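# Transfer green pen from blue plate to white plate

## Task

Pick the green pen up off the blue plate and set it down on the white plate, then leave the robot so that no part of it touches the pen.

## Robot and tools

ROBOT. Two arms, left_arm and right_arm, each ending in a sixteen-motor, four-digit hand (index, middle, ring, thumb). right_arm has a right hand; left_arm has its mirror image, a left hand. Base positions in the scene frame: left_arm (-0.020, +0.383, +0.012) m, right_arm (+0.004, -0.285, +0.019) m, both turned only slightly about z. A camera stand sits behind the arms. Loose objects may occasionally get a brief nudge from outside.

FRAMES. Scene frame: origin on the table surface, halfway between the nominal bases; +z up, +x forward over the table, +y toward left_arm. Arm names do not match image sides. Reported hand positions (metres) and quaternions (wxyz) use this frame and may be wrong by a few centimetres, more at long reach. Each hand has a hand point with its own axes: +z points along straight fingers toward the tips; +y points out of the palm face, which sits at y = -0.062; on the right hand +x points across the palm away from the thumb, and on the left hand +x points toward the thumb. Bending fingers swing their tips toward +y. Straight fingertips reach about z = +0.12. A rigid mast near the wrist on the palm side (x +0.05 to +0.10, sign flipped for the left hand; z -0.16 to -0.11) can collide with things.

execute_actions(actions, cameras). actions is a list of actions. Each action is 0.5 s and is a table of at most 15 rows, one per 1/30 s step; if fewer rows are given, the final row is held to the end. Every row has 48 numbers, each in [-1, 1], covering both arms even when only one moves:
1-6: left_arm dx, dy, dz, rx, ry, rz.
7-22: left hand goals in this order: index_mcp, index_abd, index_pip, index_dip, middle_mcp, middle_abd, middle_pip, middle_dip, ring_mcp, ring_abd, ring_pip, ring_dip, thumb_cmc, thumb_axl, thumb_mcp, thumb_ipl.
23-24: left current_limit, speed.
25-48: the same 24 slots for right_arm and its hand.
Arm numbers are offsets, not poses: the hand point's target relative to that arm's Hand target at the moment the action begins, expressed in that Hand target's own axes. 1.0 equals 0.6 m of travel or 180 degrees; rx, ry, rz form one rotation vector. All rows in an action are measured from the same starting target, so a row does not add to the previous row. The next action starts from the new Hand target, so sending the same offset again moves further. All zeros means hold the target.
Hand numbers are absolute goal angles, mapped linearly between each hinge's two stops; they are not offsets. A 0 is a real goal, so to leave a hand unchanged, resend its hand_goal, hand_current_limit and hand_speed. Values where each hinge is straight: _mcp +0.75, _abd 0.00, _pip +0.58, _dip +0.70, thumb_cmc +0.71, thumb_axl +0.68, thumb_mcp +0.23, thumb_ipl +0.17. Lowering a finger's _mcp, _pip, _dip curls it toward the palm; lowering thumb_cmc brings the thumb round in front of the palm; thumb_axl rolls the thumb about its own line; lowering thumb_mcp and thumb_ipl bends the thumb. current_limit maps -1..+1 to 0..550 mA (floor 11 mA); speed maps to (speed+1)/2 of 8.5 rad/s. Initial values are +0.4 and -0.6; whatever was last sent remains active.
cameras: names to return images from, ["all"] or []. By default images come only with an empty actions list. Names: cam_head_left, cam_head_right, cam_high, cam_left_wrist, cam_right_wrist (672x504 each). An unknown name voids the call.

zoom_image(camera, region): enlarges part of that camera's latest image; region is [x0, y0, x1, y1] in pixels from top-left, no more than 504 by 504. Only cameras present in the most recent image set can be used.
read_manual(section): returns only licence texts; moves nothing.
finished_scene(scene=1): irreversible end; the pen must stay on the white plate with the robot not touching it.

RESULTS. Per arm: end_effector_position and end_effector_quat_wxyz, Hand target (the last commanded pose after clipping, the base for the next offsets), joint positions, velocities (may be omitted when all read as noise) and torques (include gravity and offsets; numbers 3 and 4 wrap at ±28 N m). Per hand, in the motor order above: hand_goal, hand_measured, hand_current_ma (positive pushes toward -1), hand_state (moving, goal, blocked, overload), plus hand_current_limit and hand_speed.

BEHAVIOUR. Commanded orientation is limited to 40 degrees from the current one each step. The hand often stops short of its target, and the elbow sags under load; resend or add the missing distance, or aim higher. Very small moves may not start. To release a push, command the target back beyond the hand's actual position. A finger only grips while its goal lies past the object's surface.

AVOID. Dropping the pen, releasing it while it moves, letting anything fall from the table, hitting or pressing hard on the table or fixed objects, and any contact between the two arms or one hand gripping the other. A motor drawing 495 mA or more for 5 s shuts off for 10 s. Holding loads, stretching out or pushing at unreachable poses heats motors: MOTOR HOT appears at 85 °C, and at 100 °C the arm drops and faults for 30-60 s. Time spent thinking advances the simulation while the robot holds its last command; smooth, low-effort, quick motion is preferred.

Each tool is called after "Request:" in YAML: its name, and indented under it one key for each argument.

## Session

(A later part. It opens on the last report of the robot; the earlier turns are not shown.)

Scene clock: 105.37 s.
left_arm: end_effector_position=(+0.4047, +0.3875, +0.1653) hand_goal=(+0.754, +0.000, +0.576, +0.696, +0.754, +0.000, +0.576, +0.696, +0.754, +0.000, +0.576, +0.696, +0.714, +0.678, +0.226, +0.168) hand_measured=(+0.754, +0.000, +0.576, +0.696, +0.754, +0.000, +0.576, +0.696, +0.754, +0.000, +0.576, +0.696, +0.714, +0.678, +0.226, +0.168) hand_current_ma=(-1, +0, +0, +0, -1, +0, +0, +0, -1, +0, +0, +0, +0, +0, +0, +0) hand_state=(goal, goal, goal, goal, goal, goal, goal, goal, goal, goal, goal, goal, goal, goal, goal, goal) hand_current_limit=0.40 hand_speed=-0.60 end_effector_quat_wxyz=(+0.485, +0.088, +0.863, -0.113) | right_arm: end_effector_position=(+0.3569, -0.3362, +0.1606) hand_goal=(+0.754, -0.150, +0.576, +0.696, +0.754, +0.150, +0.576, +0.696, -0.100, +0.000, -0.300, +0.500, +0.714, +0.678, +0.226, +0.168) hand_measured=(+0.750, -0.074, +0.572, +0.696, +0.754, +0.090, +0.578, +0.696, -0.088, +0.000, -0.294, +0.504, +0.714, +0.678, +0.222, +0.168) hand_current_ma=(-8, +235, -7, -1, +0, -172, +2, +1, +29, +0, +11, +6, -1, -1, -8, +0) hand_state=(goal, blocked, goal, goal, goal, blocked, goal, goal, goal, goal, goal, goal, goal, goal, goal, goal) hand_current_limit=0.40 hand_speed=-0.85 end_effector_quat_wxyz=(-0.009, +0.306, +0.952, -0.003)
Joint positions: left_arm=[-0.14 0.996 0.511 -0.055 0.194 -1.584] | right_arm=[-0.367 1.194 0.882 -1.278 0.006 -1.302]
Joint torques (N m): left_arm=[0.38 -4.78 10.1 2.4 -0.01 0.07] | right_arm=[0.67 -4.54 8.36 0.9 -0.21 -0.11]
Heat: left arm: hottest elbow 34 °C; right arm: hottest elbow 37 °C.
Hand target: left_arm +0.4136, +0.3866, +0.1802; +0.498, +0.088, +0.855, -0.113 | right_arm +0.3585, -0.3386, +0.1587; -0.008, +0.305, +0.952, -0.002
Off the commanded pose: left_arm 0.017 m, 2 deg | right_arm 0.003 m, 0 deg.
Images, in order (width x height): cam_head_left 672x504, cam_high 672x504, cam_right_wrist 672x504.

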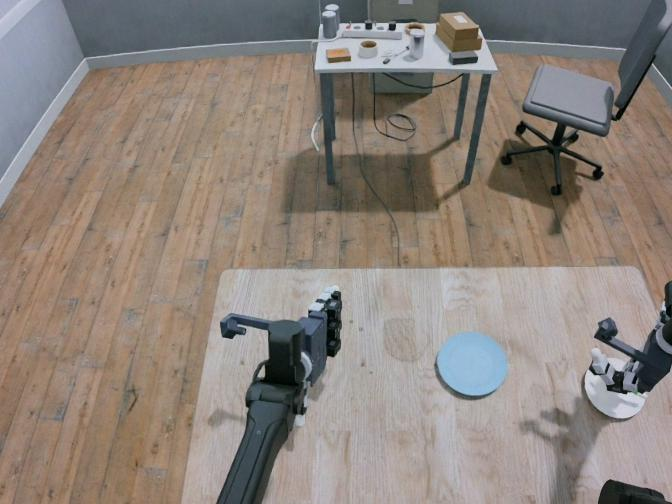

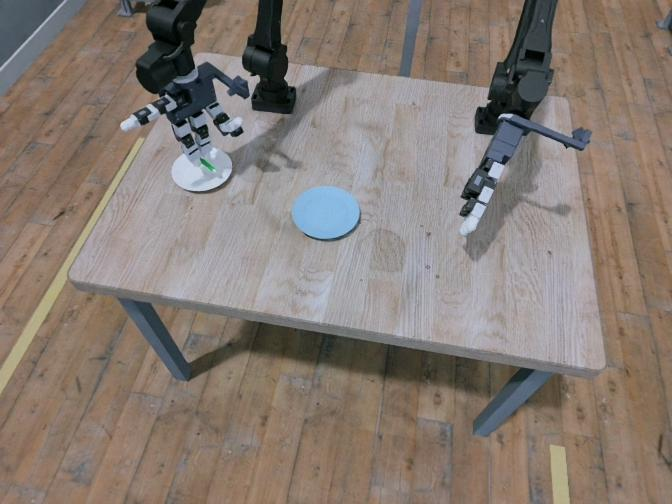

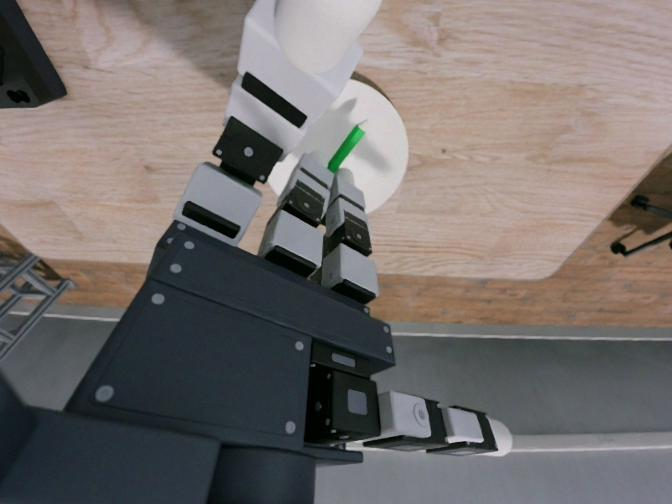

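Request:
execute_actions:
  actions:
    - [[0,0,0,0,0,0,0.754,0,0.576,0.696,0.754,0,0.576,0.696,0.754,0,0.576,0.696,0.714,0.678,0.226,0.168,0.4,-0.6,0,0.01,0.022,0,0,0,0.754,-0.15,0.576,0.696,0.754,0.15,0.576,0.696,-0.1,0,-0.3,0.5,0.714,0.678,0.226,0.168,0.4,-0.85]]
    - [[0,0,0,0,0,0,0.754,0,0.576,0.696,0.754,0,0.576,0.696,0.754,0,0.576,0.696,0.714,0.678,0.226,0.168,0.4,-0.6,0,0,0.007,0,0,0,0.754,-0.15,0.576,0.696,0.754,0.15,0.576,0.696,-0.1,0,-0.3,0.5,0.714,0.678,0.226,0.168,0.4,-0.85]]
  cameras: ["cam_high","cam_right_wrist","cam_head_left"]

Request:
zoom_image:
  camera: "cam_high"
  region: [160, 120, 250, 210]

Request:
zoom_image:
  camera: "cam_right_wrist"
  region: [220, 50, 440, 250]

Request:
zoom_image:
  camera: "cam_head_left"
  region: [560, 300, 672, 430]

Scene clock: 109.50 s.
left_arm: end_effector_position=(+0.4047, +0.3875, +0.1653) hand_goal=(+0.754, +0.000, +0.576, +0.696, +0.754, +0.000, +0.576, +0.696, +0.754, +0.000, +0.576, +0.696, +0.714, +0.678, +0.226, +0.168) hand_measured=(+0.754, +0.000, +0.576, +0.696, +0.754, +0.000, +0.576, +0.696, +0.754, +0.000, +0.576, +0.696, +0.714, +0.678, +0.226, +0.168) hand_current_ma=(-1, +0, +0, +0, -1, +0, +0, +0, -1, +0, +0, +0, +0, +0, +0, +0) hand_state=(goal, goal, goal, goal, goal, goal, goal, goal, goal, goal, goal, goal, goal, goal, goal, goal) hand_current_limit=0.40 hand_speed=-0.60 end_effector_quat_wxyz=(+0.485, +0.088, +0.863, -0.113) | right_arm: end_effector_position=(+0.3599, -0.3362, +0.1466) hand_goal=(+0.754, -0.150, +0.576, +0.696, +0.754, +0.150, +0.576, +0.696, -0.100, +0.000, -0.300, +0.500, +0.714, +0.678, +0.226, +0.168) hand_measured=(+0.750, -0.074, +0.572, +0.696, +0.754, +0.090, +0.578, +0.696, -0.088, +0.000, -0.294, +0.504, +0.714, +0.678, +0.222, +0.168) hand_current_ma=(-8, +235, -7, -1, +0, -172, +2, +1, +29, +0, +11, +6, -1, -1, -8, +0) hand_state=(goal, blocked, goal, goal, goal, blocked, goal, goal, goal, goal, goal, goal, goal, goal, goal, goal) hand_current_limit=0.40 hand_speed=-0.85 end_effector_quat_wxyz=(-0.004, +0.305, +0.952, -0.003)
Joint positions: left_arm=[-0.14 0.996 0.511 -0.055 0.194 -1.584] | right_arm=[-0.364 1.209 0.855 -1.225 0.006 -1.3]
Joint torques (N m): left_arm=[0.03 -4.66 10.14 2.48 -0.02 0.07] | right_arm=[1.79 -4.25 7.79 1.01 -0.18 0.07]
Heat: left arm: hottest elbow 34 °C; right arm: hottest elbow 38 °C.
Hand target: left_arm +0.4136, +0.3866, +0.1802; +0.498, +0.088, +0.855, -0.113 | right_arm +0.3616, -0.3336, +0.1412; -0.008, +0.305, +0.952, -0.002
Off the commanded pose: left_arm 0.017 m, 2 deg | right_arm 0.006 m, 0 deg.
Images, in order (width x height): cam_head_left 672x504, cam_high 672x504, cam_right_wrist 672x504.

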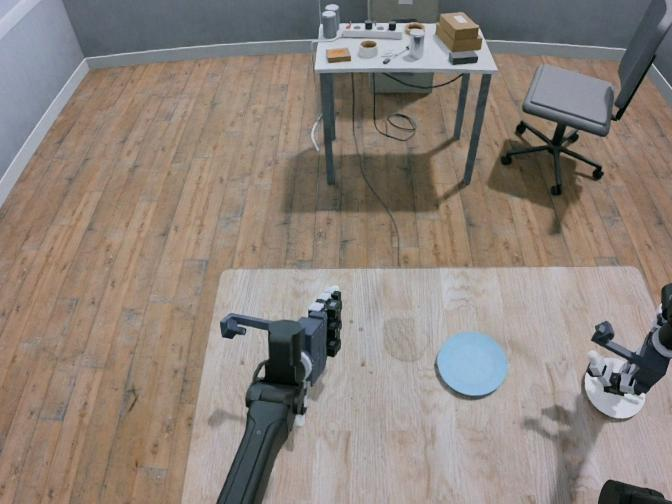

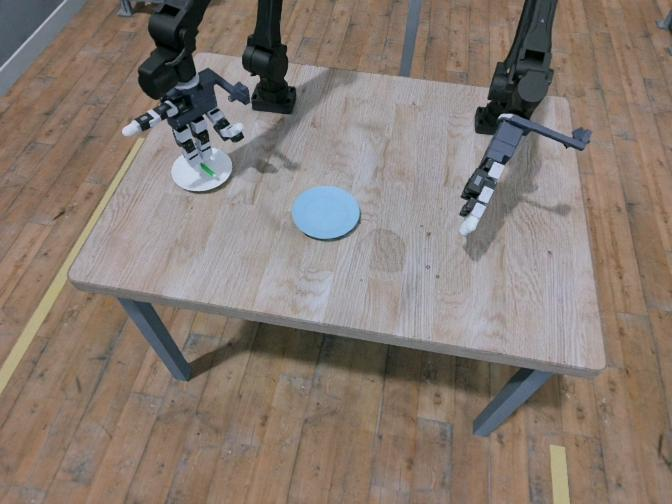

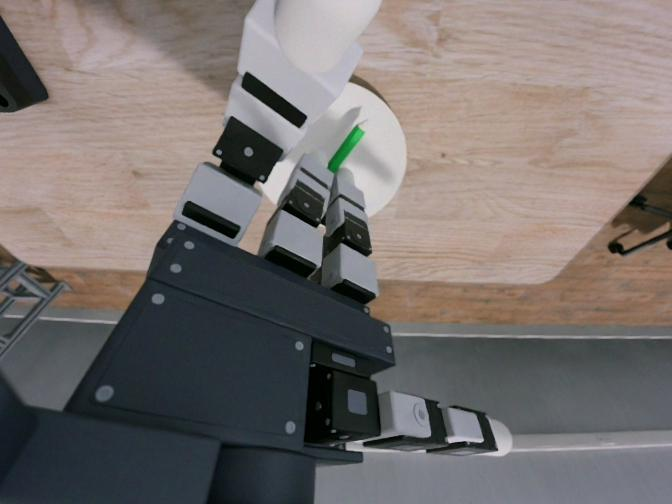

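Scaled by 5.600 from the camera's 672x504 image, which has a finer 960x720 frame.

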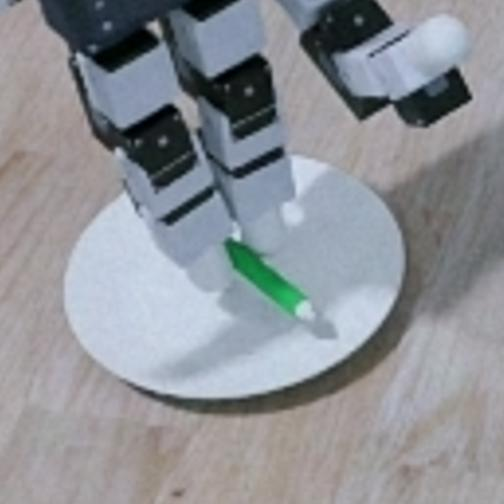

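Scaled by 2.291 from the camera's 672x504 image, which has a finer 960x720 frame.

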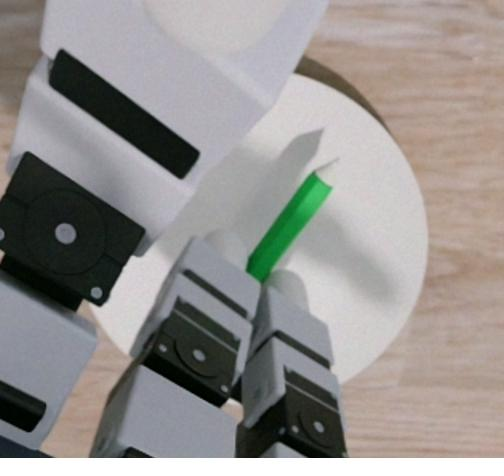

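Scaled by 3.877 from the camera's 672x504 image, which has a finer 960x720 frame.

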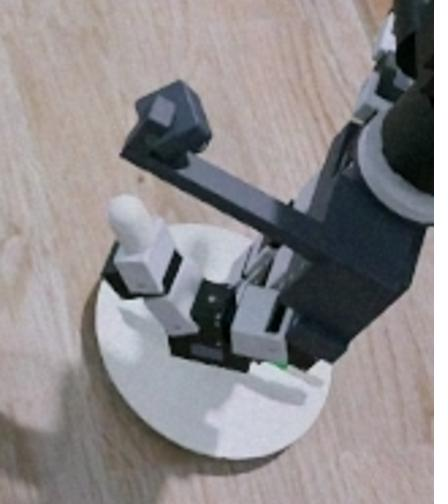

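Request:
execute_actions:
  actions:
    - [[0,0,0,0,0,0,0.754,0,0.576,0.696,0.754,0,0.576,0.696,0.754,0,0.576,0.696,0.714,0.678,0.226,0.168,0.4,-0.6,0,0.02,0.004,0,0,0,0.754,-0.15,0.576,0.696,0.754,0.15,0.576,0.696,-0.1,0,-0.3,0.5,0.714,0.678,0.226,0.168,0.4,-0.85]]
    - [[0,0,0,0,0,0,0.754,0,0.576,0.696,0.754,0,0.576,0.696,0.754,0,0.576,0.696,0.714,0.678,0.226,0.168,0.4,-0.6,0,0,0.007,0,0,0,0.754,-0.15,0.576,0.696,0.754,0.15,0.576,0.696,-0.1,0,-0.3,0.5,0.714,0.678,0.226,0.168,0.4,-0.85]]
  cameras: ["cam_high","cam_right_wrist","cam_head_left"]

Request:
zoom_image:
  camera: "cam_high"
  region: [160, 120, 250, 210]

Request:
zoom_image:
  camera: "cam_right_wrist"
  region: [220, 50, 440, 250]

Request:
zoom_image:
  camera: "cam_head_left"
  region: [560, 300, 672, 430]

Scene clock: 112.70 s.
left_arm: end_effector_position=(+0.4047, +0.3875, +0.1653) hand_goal=(+0.754, +0.000, +0.576, +0.696, +0.754, +0.000, +0.576, +0.696, +0.754, +0.000, +0.576, +0.696, +0.714, +0.678, +0.226, +0.168) hand_measured=(+0.754, +0.000, +0.576, +0.696, +0.754, +0.000, +0.576, +0.696, +0.754, +0.000, +0.576, +0.696, +0.714, +0.678, +0.226, +0.168) hand_current_ma=(-1, +0, +0, +0, -1, +0, +0, +0, -1, +0, +0, +0, +0, +0, +0, +0) hand_state=(goal, goal, goal, goal, goal, goal, goal, goal, goal, goal, goal, goal, goal, goal, goal, goal) hand_current_limit=0.40 hand_speed=-0.60 end_effector_quat_wxyz=(+0.485, +0.088, +0.863, -0.113) | right_arm: end_effector_position=(+0.3669, -0.3255, +0.1401) hand_goal=(+0.754, -0.150, +0.576, +0.696, +0.754, +0.150, +0.576, +0.696, -0.100, +0.000, -0.300, +0.500, +0.714, +0.678, +0.226, +0.168) hand_measured=(+0.750, -0.074, +0.572, +0.696, +0.754, +0.090, +0.578, +0.696, -0.088, +0.000, -0.294, +0.504, +0.714, +0.678, +0.222, +0.168) hand_current_ma=(-8, +235, -7, -1, +0, -172, +2, +1, +29, +0, +11, +6, -1, -1, -8, +0) hand_state=(goal, blocked, goal, goal, goal, blocked, goal, goal, goal, goal, goal, goal, goal, goal, goal, goal) hand_current_limit=0.40 hand_speed=-0.85 end_effector_quat_wxyz=(-0.004, +0.304, +0.953, -0.002)
Joint positions: left_arm=[-0.14 0.996 0.511 -0.055 0.194 -1.584] | right_arm=[-0.325 1.226 0.85 -1.203 0.004 -1.264]
Joint torques (N m): left_arm=[0.15 -4.6 10.07 2.5 0.02 0.06] | right_arm=[1.61 -4.19 7.62 0.99 -0.15 0.07]
Heat: left arm: hottest elbow 34 °C; right arm: hottest elbow 38 °C.
Hand target: left_arm +0.4136, +0.3866, +0.1802; +0.498, +0.088, +0.855, -0.113 | right_arm +0.3685, -0.3239, +0.1345; -0.008, +0.305, +0.952, -0.002
Off the commanded pose: left_arm 0.017 m, 2 deg | right_arm 0.006 m, 0 deg.
Images, in order (width x height): cam_head_left 672x504, cam_high 672x504, cam_right_wrist 672x504.

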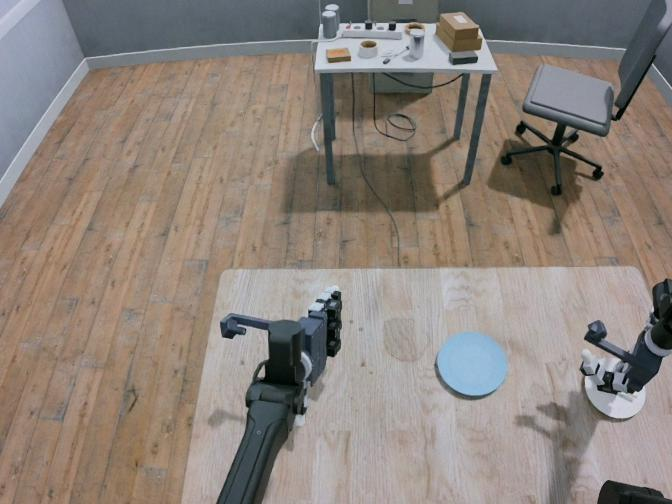

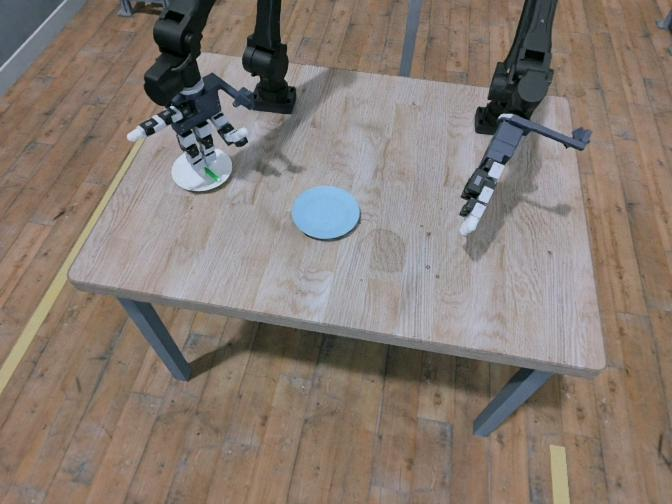

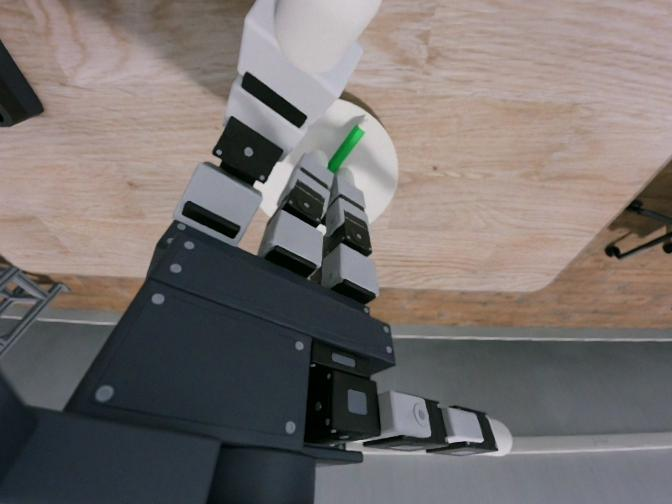

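Scaled by 5.600 from the camera's 672x504 image, which has a finer 960x720 frame.

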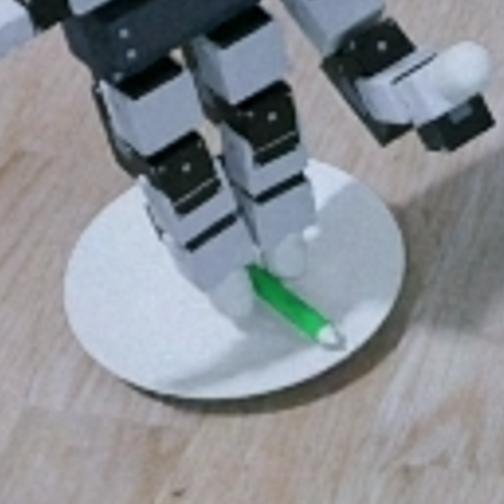

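Scaled by 2.291 from the camera's 672x504 image, which has a finer 960x720 frame.

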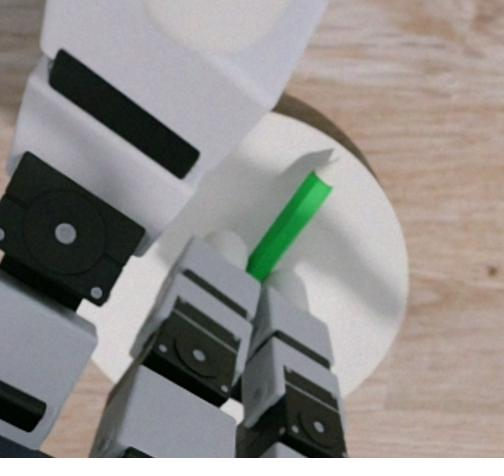

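Scaled by 3.877 from the camera's 672x504 image, which has a finer 960x720 frame.

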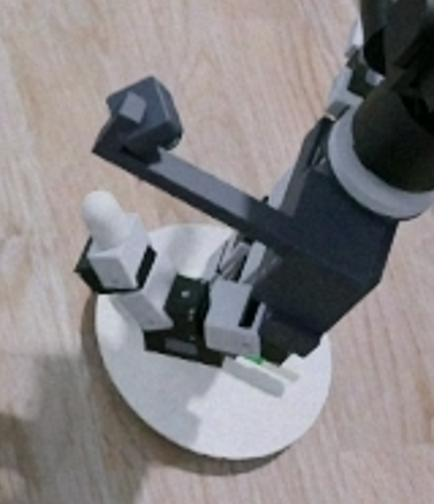

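Request:
execute_actions:
  actions:
    - [[0,0,0,0,0,0,0.754,0,0.576,0.696,0.754,0,0.576,0.696,0.754,0,0.576,0.696,0.714,0.678,0.226,0.168,0.4,-0.6,0,-0.006,0.007,0,0,0,0.754,-0.15,0.576,0.696,0.754,0.15,0.576,0.696,-0.1,0,-0.3,0.5,0.714,0.678,0.226,0.168,0.4,-0.85]]

Request:
execute_actions:
  actions:
    - [[0,0,0,0,0,0,0.754,0,0.576,0.696,0.754,0,0.576,0.696,0.754,0,0.576,0.696,0.714,0.678,0.226,0.168,0.4,-0.6,0,0,0.005,0,0,0,0.754,-0.15,0.576,0.696,0.754,0.15,0.576,0.696,-0.1,0,-0.3,0.5,0.714,0.678,0.226,0.168,0.4,-0.85]]
  cameras: ["cam_high","cam_right_wrist"]

Request:
zoom_image:
  camera: "cam_high"
  region: [160, 120, 250, 210]

Request:
zoom_image:
  camera: "cam_right_wrist"
  region: [260, 90, 400, 230]

Scene clock: 114.43 s.
left_arm: end_effector_position=(+0.4047, +0.3875, +0.1653) hand_goal=(+0.754, +0.000, +0.576, +0.696, +0.754, +0.000, +0.576, +0.696, +0.754, +0.000, +0.576, +0.696, +0.714, +0.678, +0.226, +0.168) hand_measured=(+0.754, +0.000, +0.576, +0.696, +0.754, +0.000, +0.576, +0.696, +0.754, +0.000, +0.576, +0.696, +0.714, +0.678, +0.226, +0.168) hand_current_ma=(-1, +0, +0, +0, -1, +0, +0, +0, -1, +0, +0, +0, +0, +0, +0, +0) hand_state=(goal, goal, goal, goal, goal, goal, goal, goal, goal, goal, goal, goal, goal, goal, goal, goal) hand_current_limit=0.40 hand_speed=-0.60 end_effector_quat_wxyz=(+0.485, +0.088, +0.863, -0.113) | right_arm: end_effector_position=(+0.3661, -0.3252, +0.1359) hand_goal=(+0.754, -0.150, +0.576, +0.696, +0.754, +0.150, +0.576, +0.696, -0.100, +0.000, -0.300, +0.500, +0.714, +0.678, +0.226, +0.168) hand_measured=(+0.750, -0.074, +0.572, +0.696, +0.754, +0.090, +0.578, +0.696, -0.088, +0.000, -0.294, +0.504, +0.714, +0.678, +0.222, +0.168) hand_current_ma=(-8, +235, -7, -1, +0, -172, +2, +1, +29, +0, +11, +6, -1, -1, -8, +0) hand_state=(goal, blocked, goal, goal, goal, blocked, goal, goal, goal, goal, goal, goal, goal, goal, goal, goal) hand_current_limit=0.40 hand_speed=-0.85 end_effector_quat_wxyz=(-0.004, +0.304, +0.953, -0.002)
Joint positions: left_arm=[-0.14 0.996 0.511 -0.055 0.194 -1.584] | right_arm=[-0.325 1.228 0.839 -1.191 0.004 -1.264]
Joint torques (N m): left_arm=[0.09 -4.42 10.09 2.61 -0.03 0.06] | right_arm=[0.5 -4.42 7.58 1.02 -0.16 -0.02]
Heat: left arm: hottest elbow 34 °C; right arm: hottest elbow 37 °C.
Hand target: left_arm +0.4136, +0.3866, +0.1802; +0.498, +0.088, +0.855, -0.113 | right_arm +0.3663, -0.3268, +0.1304; -0.008, +0.305, +0.952, -0.002
Off the commanded pose: left_arm 0.017 m, 2 deg | right_arm 0.006 m, 0 deg.

Scene clock: 115.13 s.
left_arm: end_effector_position=(+0.4047, +0.3875, +0.1653) hand_goal=(+0.754, +0.000, +0.576, +0.696, +0.754, +0.000, +0.576, +0.696, +0.754, +0.000, +0.576, +0.696, +0.714, +0.678, +0.226, +0.168) hand_measured=(+0.754, +0.000, +0.576, +0.696, +0.754, +0.000, +0.576, +0.696, +0.754, +0.000, +0.576, +0.696, +0.714, +0.678, +0.226, +0.168) hand_current_ma=(-1, +0, +0, +0, -1, +0, +0, +0, -1, +0, +0, +0, +0, +0, +0, +0) hand_state=(goal, goal, goal, goal, goal, goal, goal, goal, goal, goal, goal, goal, goal, goal, goal, goal) hand_current_limit=0.40 hand_speed=-0.60 end_effector_quat_wxyz=(+0.485, +0.088, +0.863, -0.113) | right_arm: end_effector_position=(+0.3660, -0.3251, +0.1330) hand_goal=(+0.754, -0.150, +0.576, +0.696, +0.754, +0.150, +0.576, +0.696, -0.100, +0.000, -0.300, +0.500, +0.714, +0.678, +0.226, +0.168) hand_measured=(+0.750, -0.074, +0.572, +0.696, +0.754, +0.090, +0.578, +0.696, -0.088, +0.000, -0.294, +0.504, +0.714, +0.678, +0.222, +0.168) hand_current_ma=(-8, +235, -7, -1, +0, -172, +2, +1, +29, +0, +11, +6, -1, -1, -8, +0) hand_state=(goal, blocked, goal, goal, goal, blocked, goal, goal, goal, goal, goal, goal, goal, goal, goal, goal) hand_current_limit=0.40 hand_speed=-0.85 end_effector_quat_wxyz=(-0.004, +0.304, +0.953, -0.002)
Joint positions: left_arm=[-0.14 0.996 0.511 -0.055 0.194 -1.584] | right_arm=[-0.325 1.232 0.834 -1.182 0.004 -1.264]
Joint torques (N m): left_arm=[-0.03 -4.66 10.17 2.48 -0.04 0.08] | right_arm=[0.73 -4.37 7.58 1.09 -0.16 -0.05]
Heat: left arm: hottest elbow 34 °C; right arm: hottest elbow 37 °C.
Hand target: left_arm +0.4136, +0.3866, +0.1802; +0.498, +0.088, +0.855, -0.113 | right_arm +0.3664, -0.3269, +0.1274; -0.008, +0.305, +0.952, -0.002
Off the commanded pose: left_arm 0.017 m, 2 deg | right_arm 0.006 m, 0 deg.
Images, in order (width x height): cam_high 672x504, cam_right_wrist 672x504.

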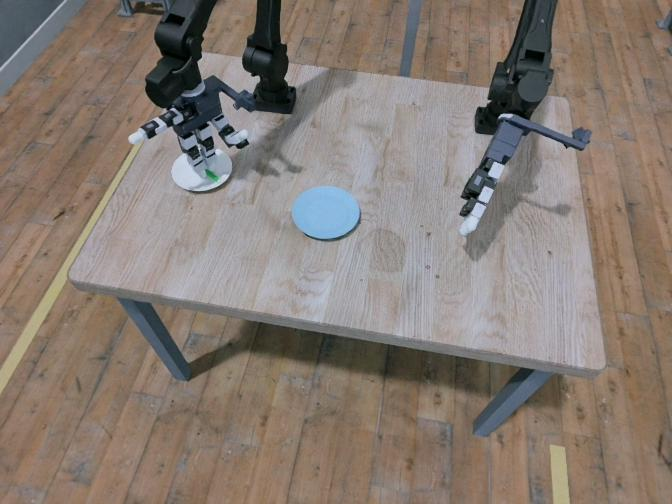

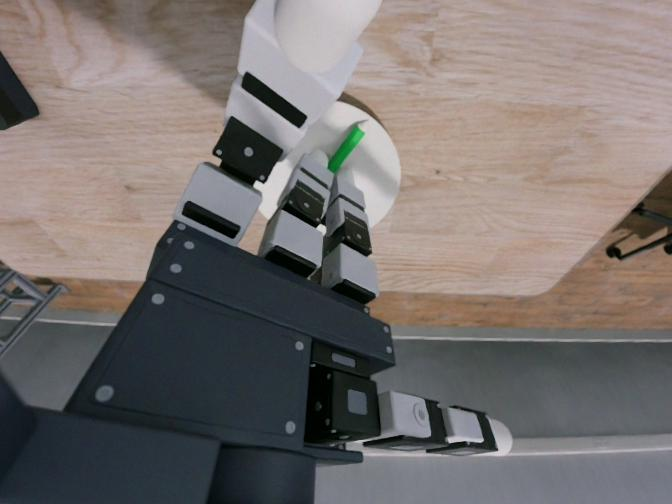

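Scaled by 5.600 from the camera's 672x504 image, which has a finer 960x720 frame.

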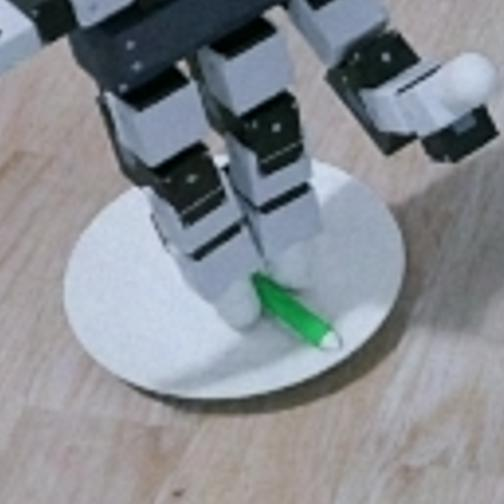

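Scaled by 3.600 from the camera's 672x504 image, which has a finer 960x720 frame.

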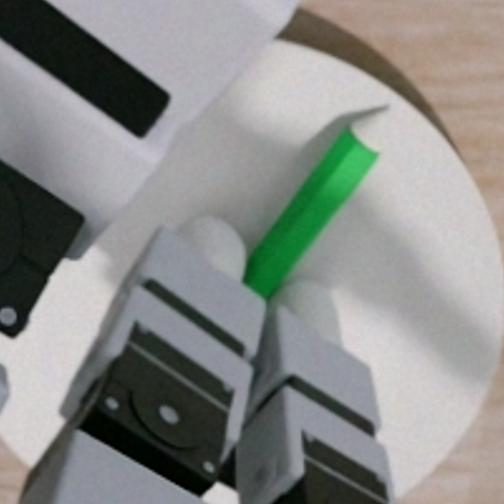

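Request:
execute_actions:
  actions:
    - [[0,0,0,0,0,0,0.754,0,0.576,0.696,0.754,0,0.576,0.696,0.754,0,0.576,0.696,0.714,0.678,0.226,0.168,0.4,-0.6,0,0,0.005,0,0,0,0.754,-0.15,0.576,0.696,0.754,0.15,0.576,0.696,-0.1,0,-0.3,0.5,0.714,0.678,0.226,0.168,0.4,-0.85]]

Request:
execute_actions:
  actions:
    - [[0,0,0,0,0,0,0.754,0,0.576,0.696,0.754,0,0.576,0.696,0.754,0,0.576,0.696,0.714,0.678,0.226,0.168,0.4,-0.6,0,0,0.005,0,0,0,0.754,-0.15,0.576,0.696,0.754,0.15,0.576,0.696,-0.1,0,-0.3,0.5,0.714,0.678,0.226,0.168,0.4,-0.85]]
  cameras: ["cam_high","cam_right_wrist"]

Request:
zoom_image:
  camera: "cam_right_wrist"
  region: [260, 90, 400, 230]

Scene clock: 118.40 s.
left_arm: end_effector_position=(+0.4047, +0.3875, +0.1653) hand_goal=(+0.754, +0.000, +0.576, +0.696, +0.754, +0.000, +0.576, +0.696, +0.754, +0.000, +0.576, +0.696, +0.714, +0.678, +0.226, +0.168) hand_measured=(+0.754, +0.000, +0.576, +0.696, +0.754, +0.000, +0.576, +0.696, +0.754, +0.000, +0.576, +0.696, +0.714, +0.678, +0.226, +0.168) hand_current_ma=(-1, +0, +0, +0, -1, +0, +0, +0, -1, +0, +0, +0, +0, +0, +0, +0) hand_state=(goal, goal, goal, goal, goal, goal, goal, goal, goal, goal, goal, goal, goal, goal, goal, goal) hand_current_limit=0.40 hand_speed=-0.60 end_effector_quat_wxyz=(+0.485, +0.088, +0.863, -0.113) | right_arm: end_effector_position=(+0.3674, -0.3256, +0.1325) hand_goal=(+0.754, -0.150, +0.576, +0.696, +0.754, +0.150, +0.576, +0.696, -0.100, +0.000, -0.300, +0.500, +0.714, +0.678, +0.226, +0.168) hand_measured=(+0.750, -0.074, +0.572, +0.696, +0.754, +0.090, +0.578, +0.696, -0.088, +0.000, -0.294, +0.504, +0.714, +0.678, +0.222, +0.168) hand_current_ma=(-8, +233, -7, -1, +1, -172, +2, +1, +29, +0, +11, +6, -1, -1, -8, +0) hand_state=(goal, blocked, goal, goal, goal, blocked, goal, goal, goal, goal, goal, goal, goal, goal, goal, goal) hand_current_limit=0.40 hand_speed=-0.85 end_effector_quat_wxyz=(-0.002, +0.304, +0.953, -0.002)
Joint positions: left_arm=[-0.14 0.996 0.511 -0.055 0.194 -1.584] | right_arm=[-0.325 1.233 0.833 -1.175 0.004 -1.264]
Joint torques (N m): left_arm=[0.38 -4.6 9.99 2.62 0.01 0.06] | right_arm=[0.5 -3.96 7.2 1.06 -0.16 -0.02]
Heat: left arm: hottest elbow 34 °C; right arm: hottest elbow 37 °C.
Hand target: left_arm +0.4136, +0.3866, +0.1802; +0.498, +0.088, +0.855, -0.113 | right_arm +0.3663, -0.3268, +0.1244; -0.008, +0.305, +0.952, -0.002
Off the commanded pose: left_arm 0.017 m, 2 deg | right_arm 0.008 m, 1 deg.

Scene clock: 119.10 s.
left_arm: end_effector_position=(+0.4047, +0.3875, +0.1653) hand_goal=(+0.754, +0.000, +0.576, +0.696, +0.754, +0.000, +0.576, +0.696, +0.754, +0.000, +0.576, +0.696, +0.714, +0.678, +0.226, +0.168) hand_measured=(+0.754, +0.000, +0.576, +0.696, +0.754, +0.000, +0.576, +0.696, +0.754, +0.000, +0.576, +0.696, +0.714, +0.678, +0.226, +0.168) hand_current_ma=(-1, +0, +0, +0, -1, +0, +0, +0, -1, +0, +0, +0, +0, +0, +0, +0) hand_state=(goal, goal, goal, goal, goal, goal, goal, goal, goal, goal, goal, goal, goal, goal, goal, goal) hand_current_limit=0.40 hand_speed=-0.60 end_effector_quat_wxyz=(+0.485, +0.088, +0.863, -0.113) | right_arm: end_effector_position=(+0.3676, -0.3257, +0.1321) hand_goal=(+0.754, -0.150, +0.576, +0.696, +0.754, +0.150, +0.576, +0.696, -0.100, +0.000, -0.300, +0.500, +0.714, +0.678, +0.226, +0.168) hand_measured=(+0.750, -0.076, +0.574, +0.696, +0.756, +0.090, +0.578, +0.696, -0.088, +0.000, -0.294, +0.504, +0.714, +0.678, +0.222, +0.168) hand_current_ma=(-6, +225, -5, -1, +3, -172, +2, +1, +29, +0, +11, +6, -1, -1, -8, +0) hand_state=(goal, blocked, goal, goal, goal, blocked, goal, goal, goal, goal, goal, goal, goal, goal, goal, goal) hand_current_limit=0.40 hand_speed=-0.85 end_effector_quat_wxyz=(-0.001, +0.304, +0.953, -0.002)
Joint positions: left_arm=[-0.14 0.996 0.511 -0.055 0.194 -1.584] | right_arm=[-0.325 1.233 0.831 -1.171 0.004 -1.264]
Joint torques (N m): left_arm=[0.03 -4.54 10.04 2.63 -0.01 0.06] | right_arm=[0.97 -4.19 6.79 1.39 -0.15 -0.03]
Heat: left arm: hottest elbow 34 °C; right arm: hottest elbow 37 °C.
Hand target: left_arm +0.4136, +0.3866, +0.1802; +0.498, +0.088, +0.855, -0.113 | right_arm +0.3662, -0.3268, +0.1213; -0.008, +0.305, +0.952, -0.002
Off the commanded pose: left_arm 0.017 m, 2 deg | right_arm 0.011 m, 1 deg.
Images, in order (width x height): cam_high 672x504, cam_right_wrist 672x504.

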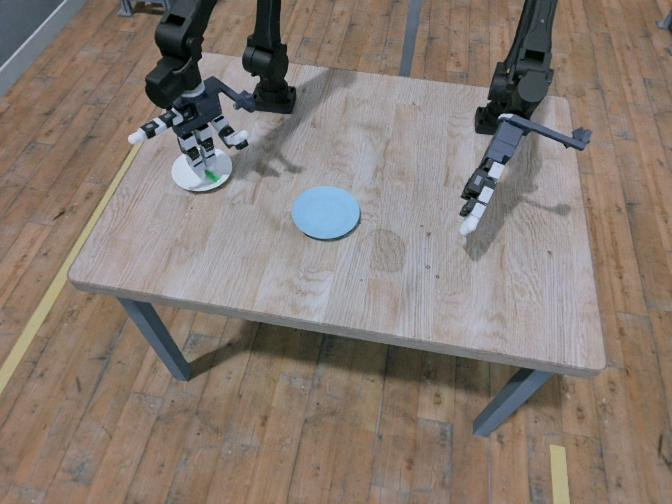

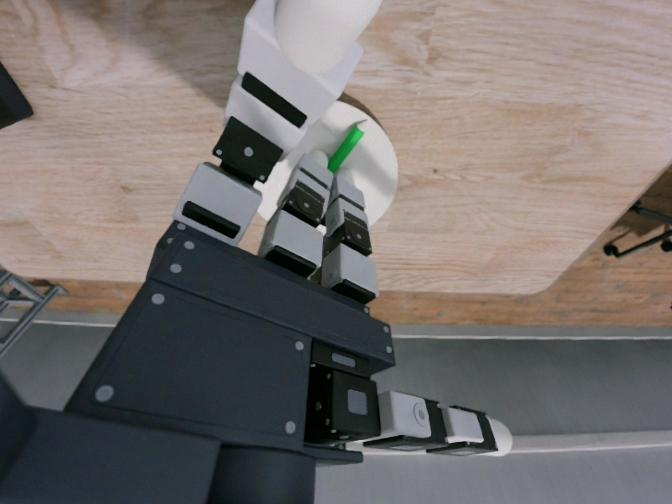

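Scaled by 3.600 from the camera's 672x504 image, which has a finer 960x720 frame.

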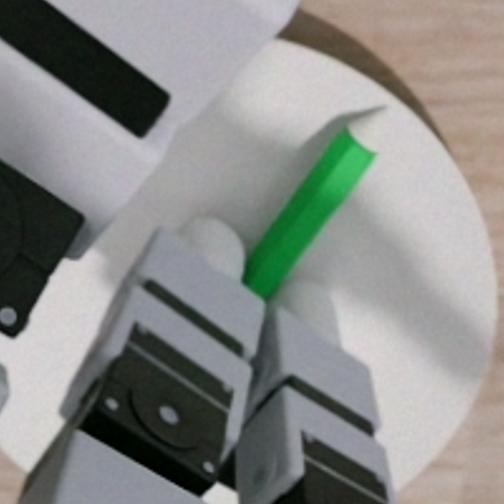

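Request:
execute_actions:
  actions:
    - [[0,0,0,0,0,0,0.754,0,0.576,0.696,0.754,0,0.576,0.696,0.754,0,0.576,0.696,0.714,0.678,0.226,0.168,0.4,-0.6,0,0,-0.008,0,0,0,0.754,-0.08,0.576,0.696,0.754,0.09,0.576,0.696,-0.1,0,-0.3,0.5,0.714,0.678,0.226,0.168,0.4,-0.9]]
    - [[0,0,0,0,0,0,0.754,0,0.576,0.696,0.754,0,0.576,0.696,0.754,0,0.576,0.696,0.714,0.678,0.226,0.168,0.4,-0.6,0,0,0,0,0,0,0.754,0.0,0.576,0.696,0.754,0.0,0.576,0.696,-0.1,0,-0.3,0.5,0.714,0.678,0.226,0.168,0.4,-0.9]]
    - [[0,0,0,0,0,0,0.754,0,0.576,0.696,0.754,0,0.576,0.696,0.754,0,0.576,0.696,0.714,0.678,0.226,0.168,0.4,-0.6,0,0,0,0,0,0,0.754,0.13,0.576,0.696,0.754,-0.13,0.576,0.696,-0.1,0,-0.3,0.5,0.714,0.678,0.226,0.168,0.4,-0.9]]
  cameras: ["cam_high","cam_right_wrist"]

Scene clock: 122.90 s.
left_arm: end_effector_position=(+0.4047, +0.3875, +0.1653) hand_goal=(+0.754, +0.000, +0.576, +0.696, +0.754, +0.000, +0.576, +0.696, +0.754, +0.000, +0.576, +0.696, +0.714, +0.678, +0.226, +0.168) hand_measured=(+0.754, +0.000, +0.576, +0.696, +0.754, +0.000, +0.576, +0.696, +0.754, +0.000, +0.576, +0.696, +0.714, +0.678, +0.226, +0.168) hand_current_ma=(-1, +0, +0, +0, -1, +0, +0, +0, -1, +0, +0, +0, +0, +0, +0, +0) hand_state=(goal, goal, goal, goal, goal, goal, goal, goal, goal, goal, goal, goal, goal, goal, goal, goal) hand_current_limit=0.40 hand_speed=-0.60 end_effector_quat_wxyz=(+0.485, +0.088, +0.863, -0.113) | right_arm: end_effector_position=(+0.3676, -0.3257, +0.1321) hand_goal=(+0.754, +0.130, +0.576, +0.696, +0.754, -0.130, +0.576, +0.696, -0.100, +0.000, -0.300, +0.500, +0.714, +0.678, +0.226, +0.168) hand_measured=(+0.752, +0.126, +0.574, +0.696, +0.756, -0.126, +0.578, +0.696, -0.088, +0.000, -0.294, +0.504, +0.714, +0.678, +0.222, +0.168) hand_current_ma=(-4, -7, -3, -1, +2, +8, +2, +1, +29, +0, +11, +6, -1, -1, -8, +0) hand_state=(goal, goal, goal, goal, goal, goal, goal, goal, goal, goal, goal, goal, goal, goal, goal, goal) hand_current_limit=0.40 hand_speed=-0.90 end_effector_quat_wxyz=(-0.001, +0.304, +0.953, -0.002)
Joint positions: left_arm=[-0.14 0.996 0.511 -0.055 0.194 -1.584] | right_arm=[-0.325 1.233 0.831 -1.171 0.004 -1.264]
Joint torques (N m): left_arm=[-0.26 -4.25 10.1 2.48 -0.01 0.07] | right_arm=[0.73 -4.07 7.6 0.7 -0.14 -0.04]
Heat: left arm: hottest elbow 34 °C; right arm: hottest elbow 37 °C.
Hand target: left_arm +0.4136, +0.3866, +0.1802; +0.498, +0.088, +0.855, -0.113 | right_arm +0.3663, -0.3269, +0.1261; -0.008, +0.305, +0.952, -0.002
Off the commanded pose: left_arm 0.017 m, 2 deg | right_arm 0.006 m, 1 deg.
Images, in order (width x height): cam_high 672x504, cam_right_wrist 672x504.

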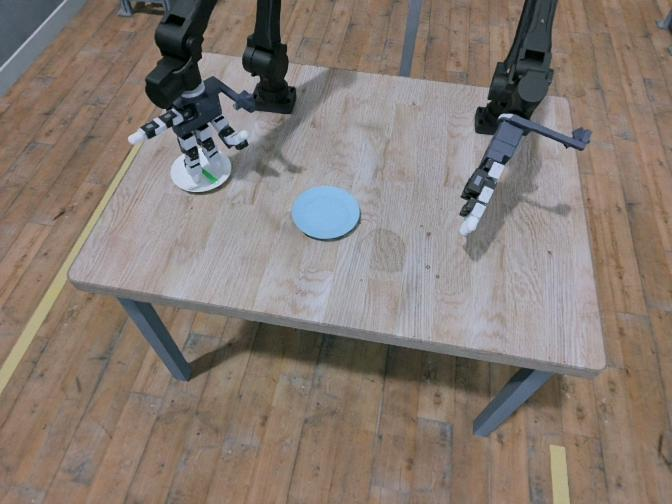

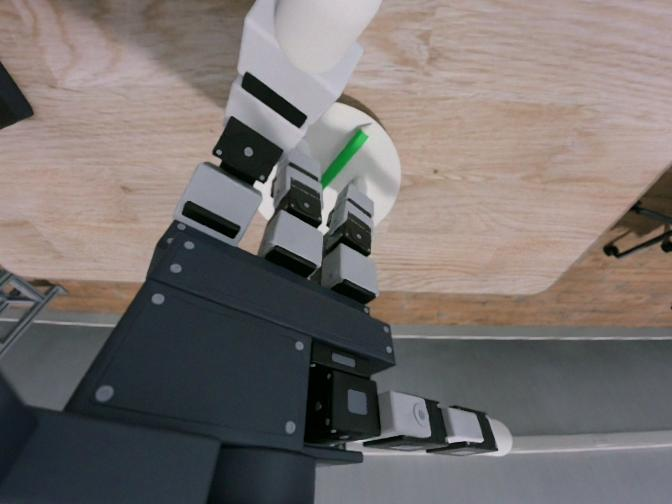

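Request:
execute_actions:
  actions:
    - [[0,0,0,0,0,0,0.754,0,0.576,0.696,0.754,0,0.576,0.696,0.754,0,0.576,0.696,0.714,0.678,0.226,0.168,0.4,-0.6,0,0,0,0,0,0,0.754,0.22,0.576,0.696,0.754,-0.22,0.576,0.696,-0.1,0,-0.3,0.5,0.714,0.678,0.226,0.168,0.4,-0.9]]
    - [[0,0,0,0,0,0,0.754,0,0.576,0.696,0.754,0,0.576,0.696,0.754,0,0.576,0.696,0.714,0.678,0.226,0.168,0.4,-0.6,-0.004,0.003,-0.03,0,0,0,0.754,0.22,0.576,0.696,0.754,-0.22,0.576,0.696,-0.1,0,-0.3,0.5,0.714,0.678,0.226,0.168,0.4,-0.9]]
    - [[0,0,0,0,0,0,0.754,0,0.576,0.696,0.754,0,0.576,0.696,0.754,0,0.576,0.696,0.714,0.678,0.226,0.168,0.4,-0.6,-0.004,0.003,-0.035,0,0,0,0.754,0.22,0.576,0.696,0.754,-0.22,0.576,0.696,-0.1,0,-0.3,0.5,0.714,0.678,0.226,0.168,0.4,-0.9]]
  cameras: ["cam_right_wrist"]

Scene clock: 126.00 s.
left_arm: end_effector_position=(+0.4047, +0.3875, +0.1653) hand_goal=(+0.754, +0.000, +0.576, +0.696, +0.754, +0.000, +0.576, +0.696, +0.754, +0.000, +0.576, +0.696, +0.714, +0.678, +0.226, +0.168) hand_measured=(+0.754, +0.000, +0.576, +0.696, +0.754, +0.000, +0.576, +0.696, +0.754, +0.000, +0.576, +0.696, +0.714, +0.678, +0.226, +0.168) hand_current_ma=(-1, +0, +0, +0, -1, +0, +0, +0, -1, +0, +0, +0, +0, +0, +0, +0) hand_state=(goal, goal, goal, goal, goal, goal, goal, goal, goal, goal, goal, goal, goal, goal, goal, goal) hand_current_limit=0.40 hand_speed=-0.60 end_effector_quat_wxyz=(+0.485, +0.088, +0.863, -0.113) | right_arm: end_effector_position=(+0.3558, -0.3219, +0.1415) hand_goal=(+0.754, +0.220, +0.576, +0.696, +0.754, -0.220, +0.576, +0.696, -0.100, +0.000, -0.300, +0.500, +0.714, +0.678, +0.226, +0.168) hand_measured=(+0.750, +0.220, +0.574, +0.696, +0.754, -0.214, +0.578, +0.696, -0.088, +0.000, -0.294, +0.504, +0.714, +0.678, +0.222, +0.168) hand_current_ma=(-6, +0, -3, -1, +0, +10, +2, +1, +29, +0, +11, +6, -1, -1, -8, +0) hand_state=(goal, goal, goal, goal, goal, goal, goal, goal, goal, goal, goal, goal, goal, goal, goal, goal) hand_current_limit=0.40 hand_speed=-0.90 end_effector_quat_wxyz=(-0.035, +0.304, +0.952, -0.002)
Joint positions: left_arm=[-0.14 0.996 0.511 -0.055 0.194 -1.584] | right_arm=[-0.325 1.232 0.865 -1.274 0.004 -1.264]
Joint torques (N m): left_arm=[0.15 -4.42 10.13 2.44 -0.01 0.08] | right_arm=[0.97 -6.42 11.84 0.29 -0.16 0.02]
Heat: left arm: hottest elbow 34 °C; right arm: hottest elbow 37 °C.
Hand target: left_arm +0.4136, +0.3866, +0.1802; +0.498, +0.088, +0.855, -0.113 | right_arm +0.3729, -0.3268, +0.1651; -0.008, +0.306, +0.952, -0.002
Off the commanded pose: left_arm 0.017 m, 2 deg | right_arm 0.029 m, 3 deg.
Images, in order (width x height): cam_right_wrist 672x504.

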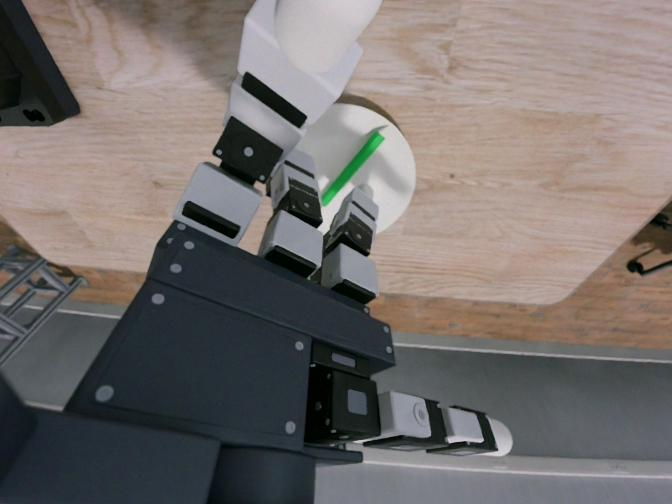

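Request:
execute_actions:
  actions:
    - [[0,0,0,0,0,0,0.754,0,0.576,0.696,0.754,0,0.576,0.696,0.754,0,0.576,0.696,0.714,0.678,0.226,0.168,0.4,-0.6,0,0,-0.05,0,0,0,0.754,0.22,0.576,0.696,0.754,-0.22,0.576,0.696,-0.1,0,-0.3,0.5,0.714,0.678,0.226,0.168,0.4,-0.9]]
    - [[0,0,0,0,0,0,0.754,0,0.576,0.696,0.754,0,0.576,0.696,0.754,0,0.576,0.696,0.714,0.678,0.226,0.168,0.4,-0.6,0,0,-0.06,0,0,0,0.754,0.22,0.576,0.696,0.754,-0.22,0.576,0.696,-0.1,0,-0.3,0.5,0.714,0.678,0.226,0.168,0.4,-0.9]]
  cameras: ["cam_high","cam_right_wrist"]

Scene clock: 127.97 s.
left_arm: end_effector_position=(+0.4047, +0.3875, +0.1653) hand_goal=(+0.754, +0.000, +0.576, +0.696, +0.754, +0.000, +0.576, +0.696, +0.754, +0.000, +0.576, +0.696, +0.714, +0.678, +0.226, +0.168) hand_measured=(+0.754, +0.000, +0.576, +0.696, +0.754, +0.000, +0.576, +0.696, +0.754, +0.000, +0.576, +0.696, +0.714, +0.678, +0.226, +0.168) hand_current_ma=(-1, +0, +0, +0, -1, +0, +0, +0, -1, +0, +0, +0, +0, +0, +0, +0) hand_state=(goal, goal, goal, goal, goal, goal, goal, goal, goal, goal, goal, goal, goal, goal, goal, goal) hand_current_limit=0.40 hand_speed=-0.60 end_effector_quat_wxyz=(+0.485, +0.088, +0.863, -0.113) | right_arm: end_effector_position=(+0.3606, -0.3234, +0.2089) hand_goal=(+0.754, +0.220, +0.576, +0.696, +0.754, -0.220, +0.576, +0.696, -0.100, +0.000, -0.300, +0.500, +0.714, +0.678, +0.226, +0.168) hand_measured=(+0.750, +0.220, +0.574, +0.696, +0.754, -0.214, +0.578, +0.696, -0.088, +0.000, -0.294, +0.504, +0.714, +0.678, +0.222, +0.168) hand_current_ma=(-6, +0, -3, -1, +0, +9, +2, +1, +29, +0, +11, +6, -1, -1, -8, +0) hand_state=(goal, goal, goal, goal, goal, goal, goal, goal, goal, goal, goal, goal, goal, goal, goal, goal) hand_current_limit=0.40 hand_speed=-0.90 end_effector_quat_wxyz=(-0.031, +0.304, +0.952, -0.002)
Joint positions: left_arm=[-0.14 0.996 0.511 -0.055 0.194 -1.584] | right_arm=[-0.325 1.189 1.013 -1.457 0.004 -1.264]
Joint torques (N m): left_arm=[0.32 -4.78 10.13 2.43 -0.01 0.06] | right_arm=[1.2 -5.48 12.37 0.31 -0.16 0]
Heat: left arm: hottest elbow 34 °C; right arm: hottest elbow 38 °C.
Hand target: left_arm +0.4136, +0.3866, +0.1802; +0.498, +0.088, +0.855, -0.113 | right_arm +0.3741, -0.3270, +0.2310; -0.008, +0.306, +0.952, -0.002
Off the commanded pose: left_arm 0.017 m, 2 deg | right_arm 0.026 m, 3 deg.
Images, in order (width x height): cam_high 672x504, cam_right_wrist 672x504.

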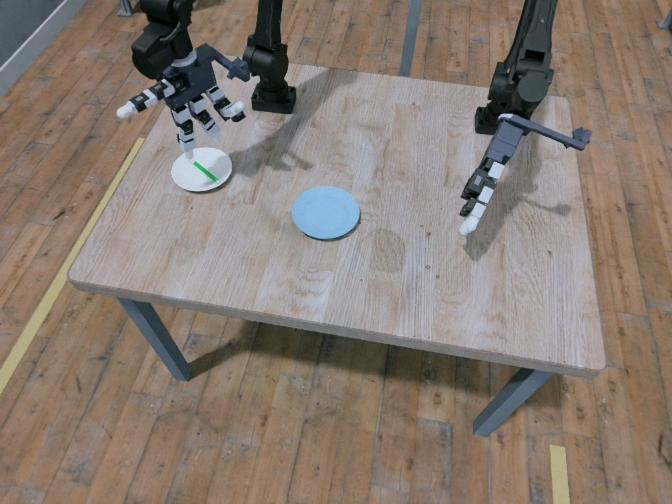

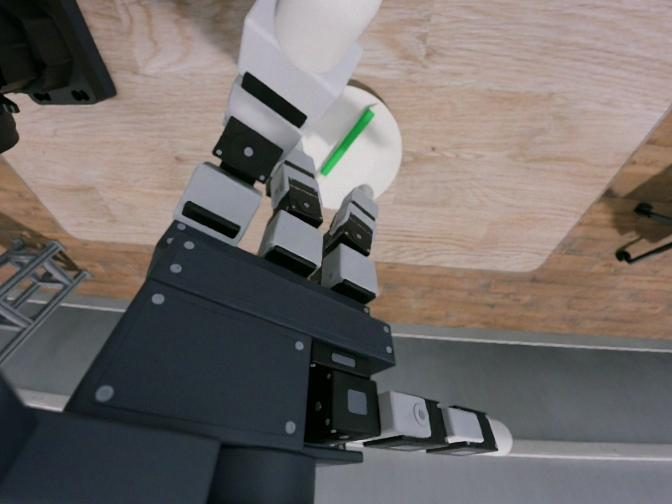

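Request:
zoom_image:
  camera: "cam_high"
  region: [150, 110, 270, 210]

Scaled by 4.200 from the camera's 672x504 image, which has a finer 960x720 frame.

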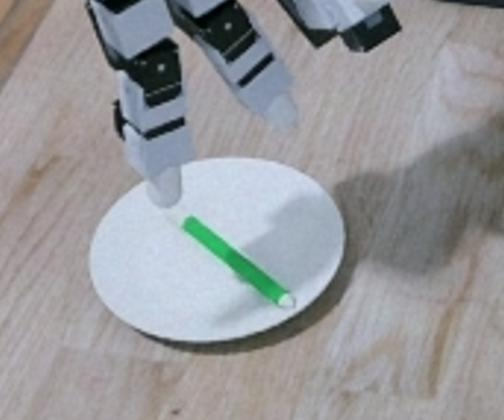

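Request:
finished_scene:

The scene is finished: the task was done.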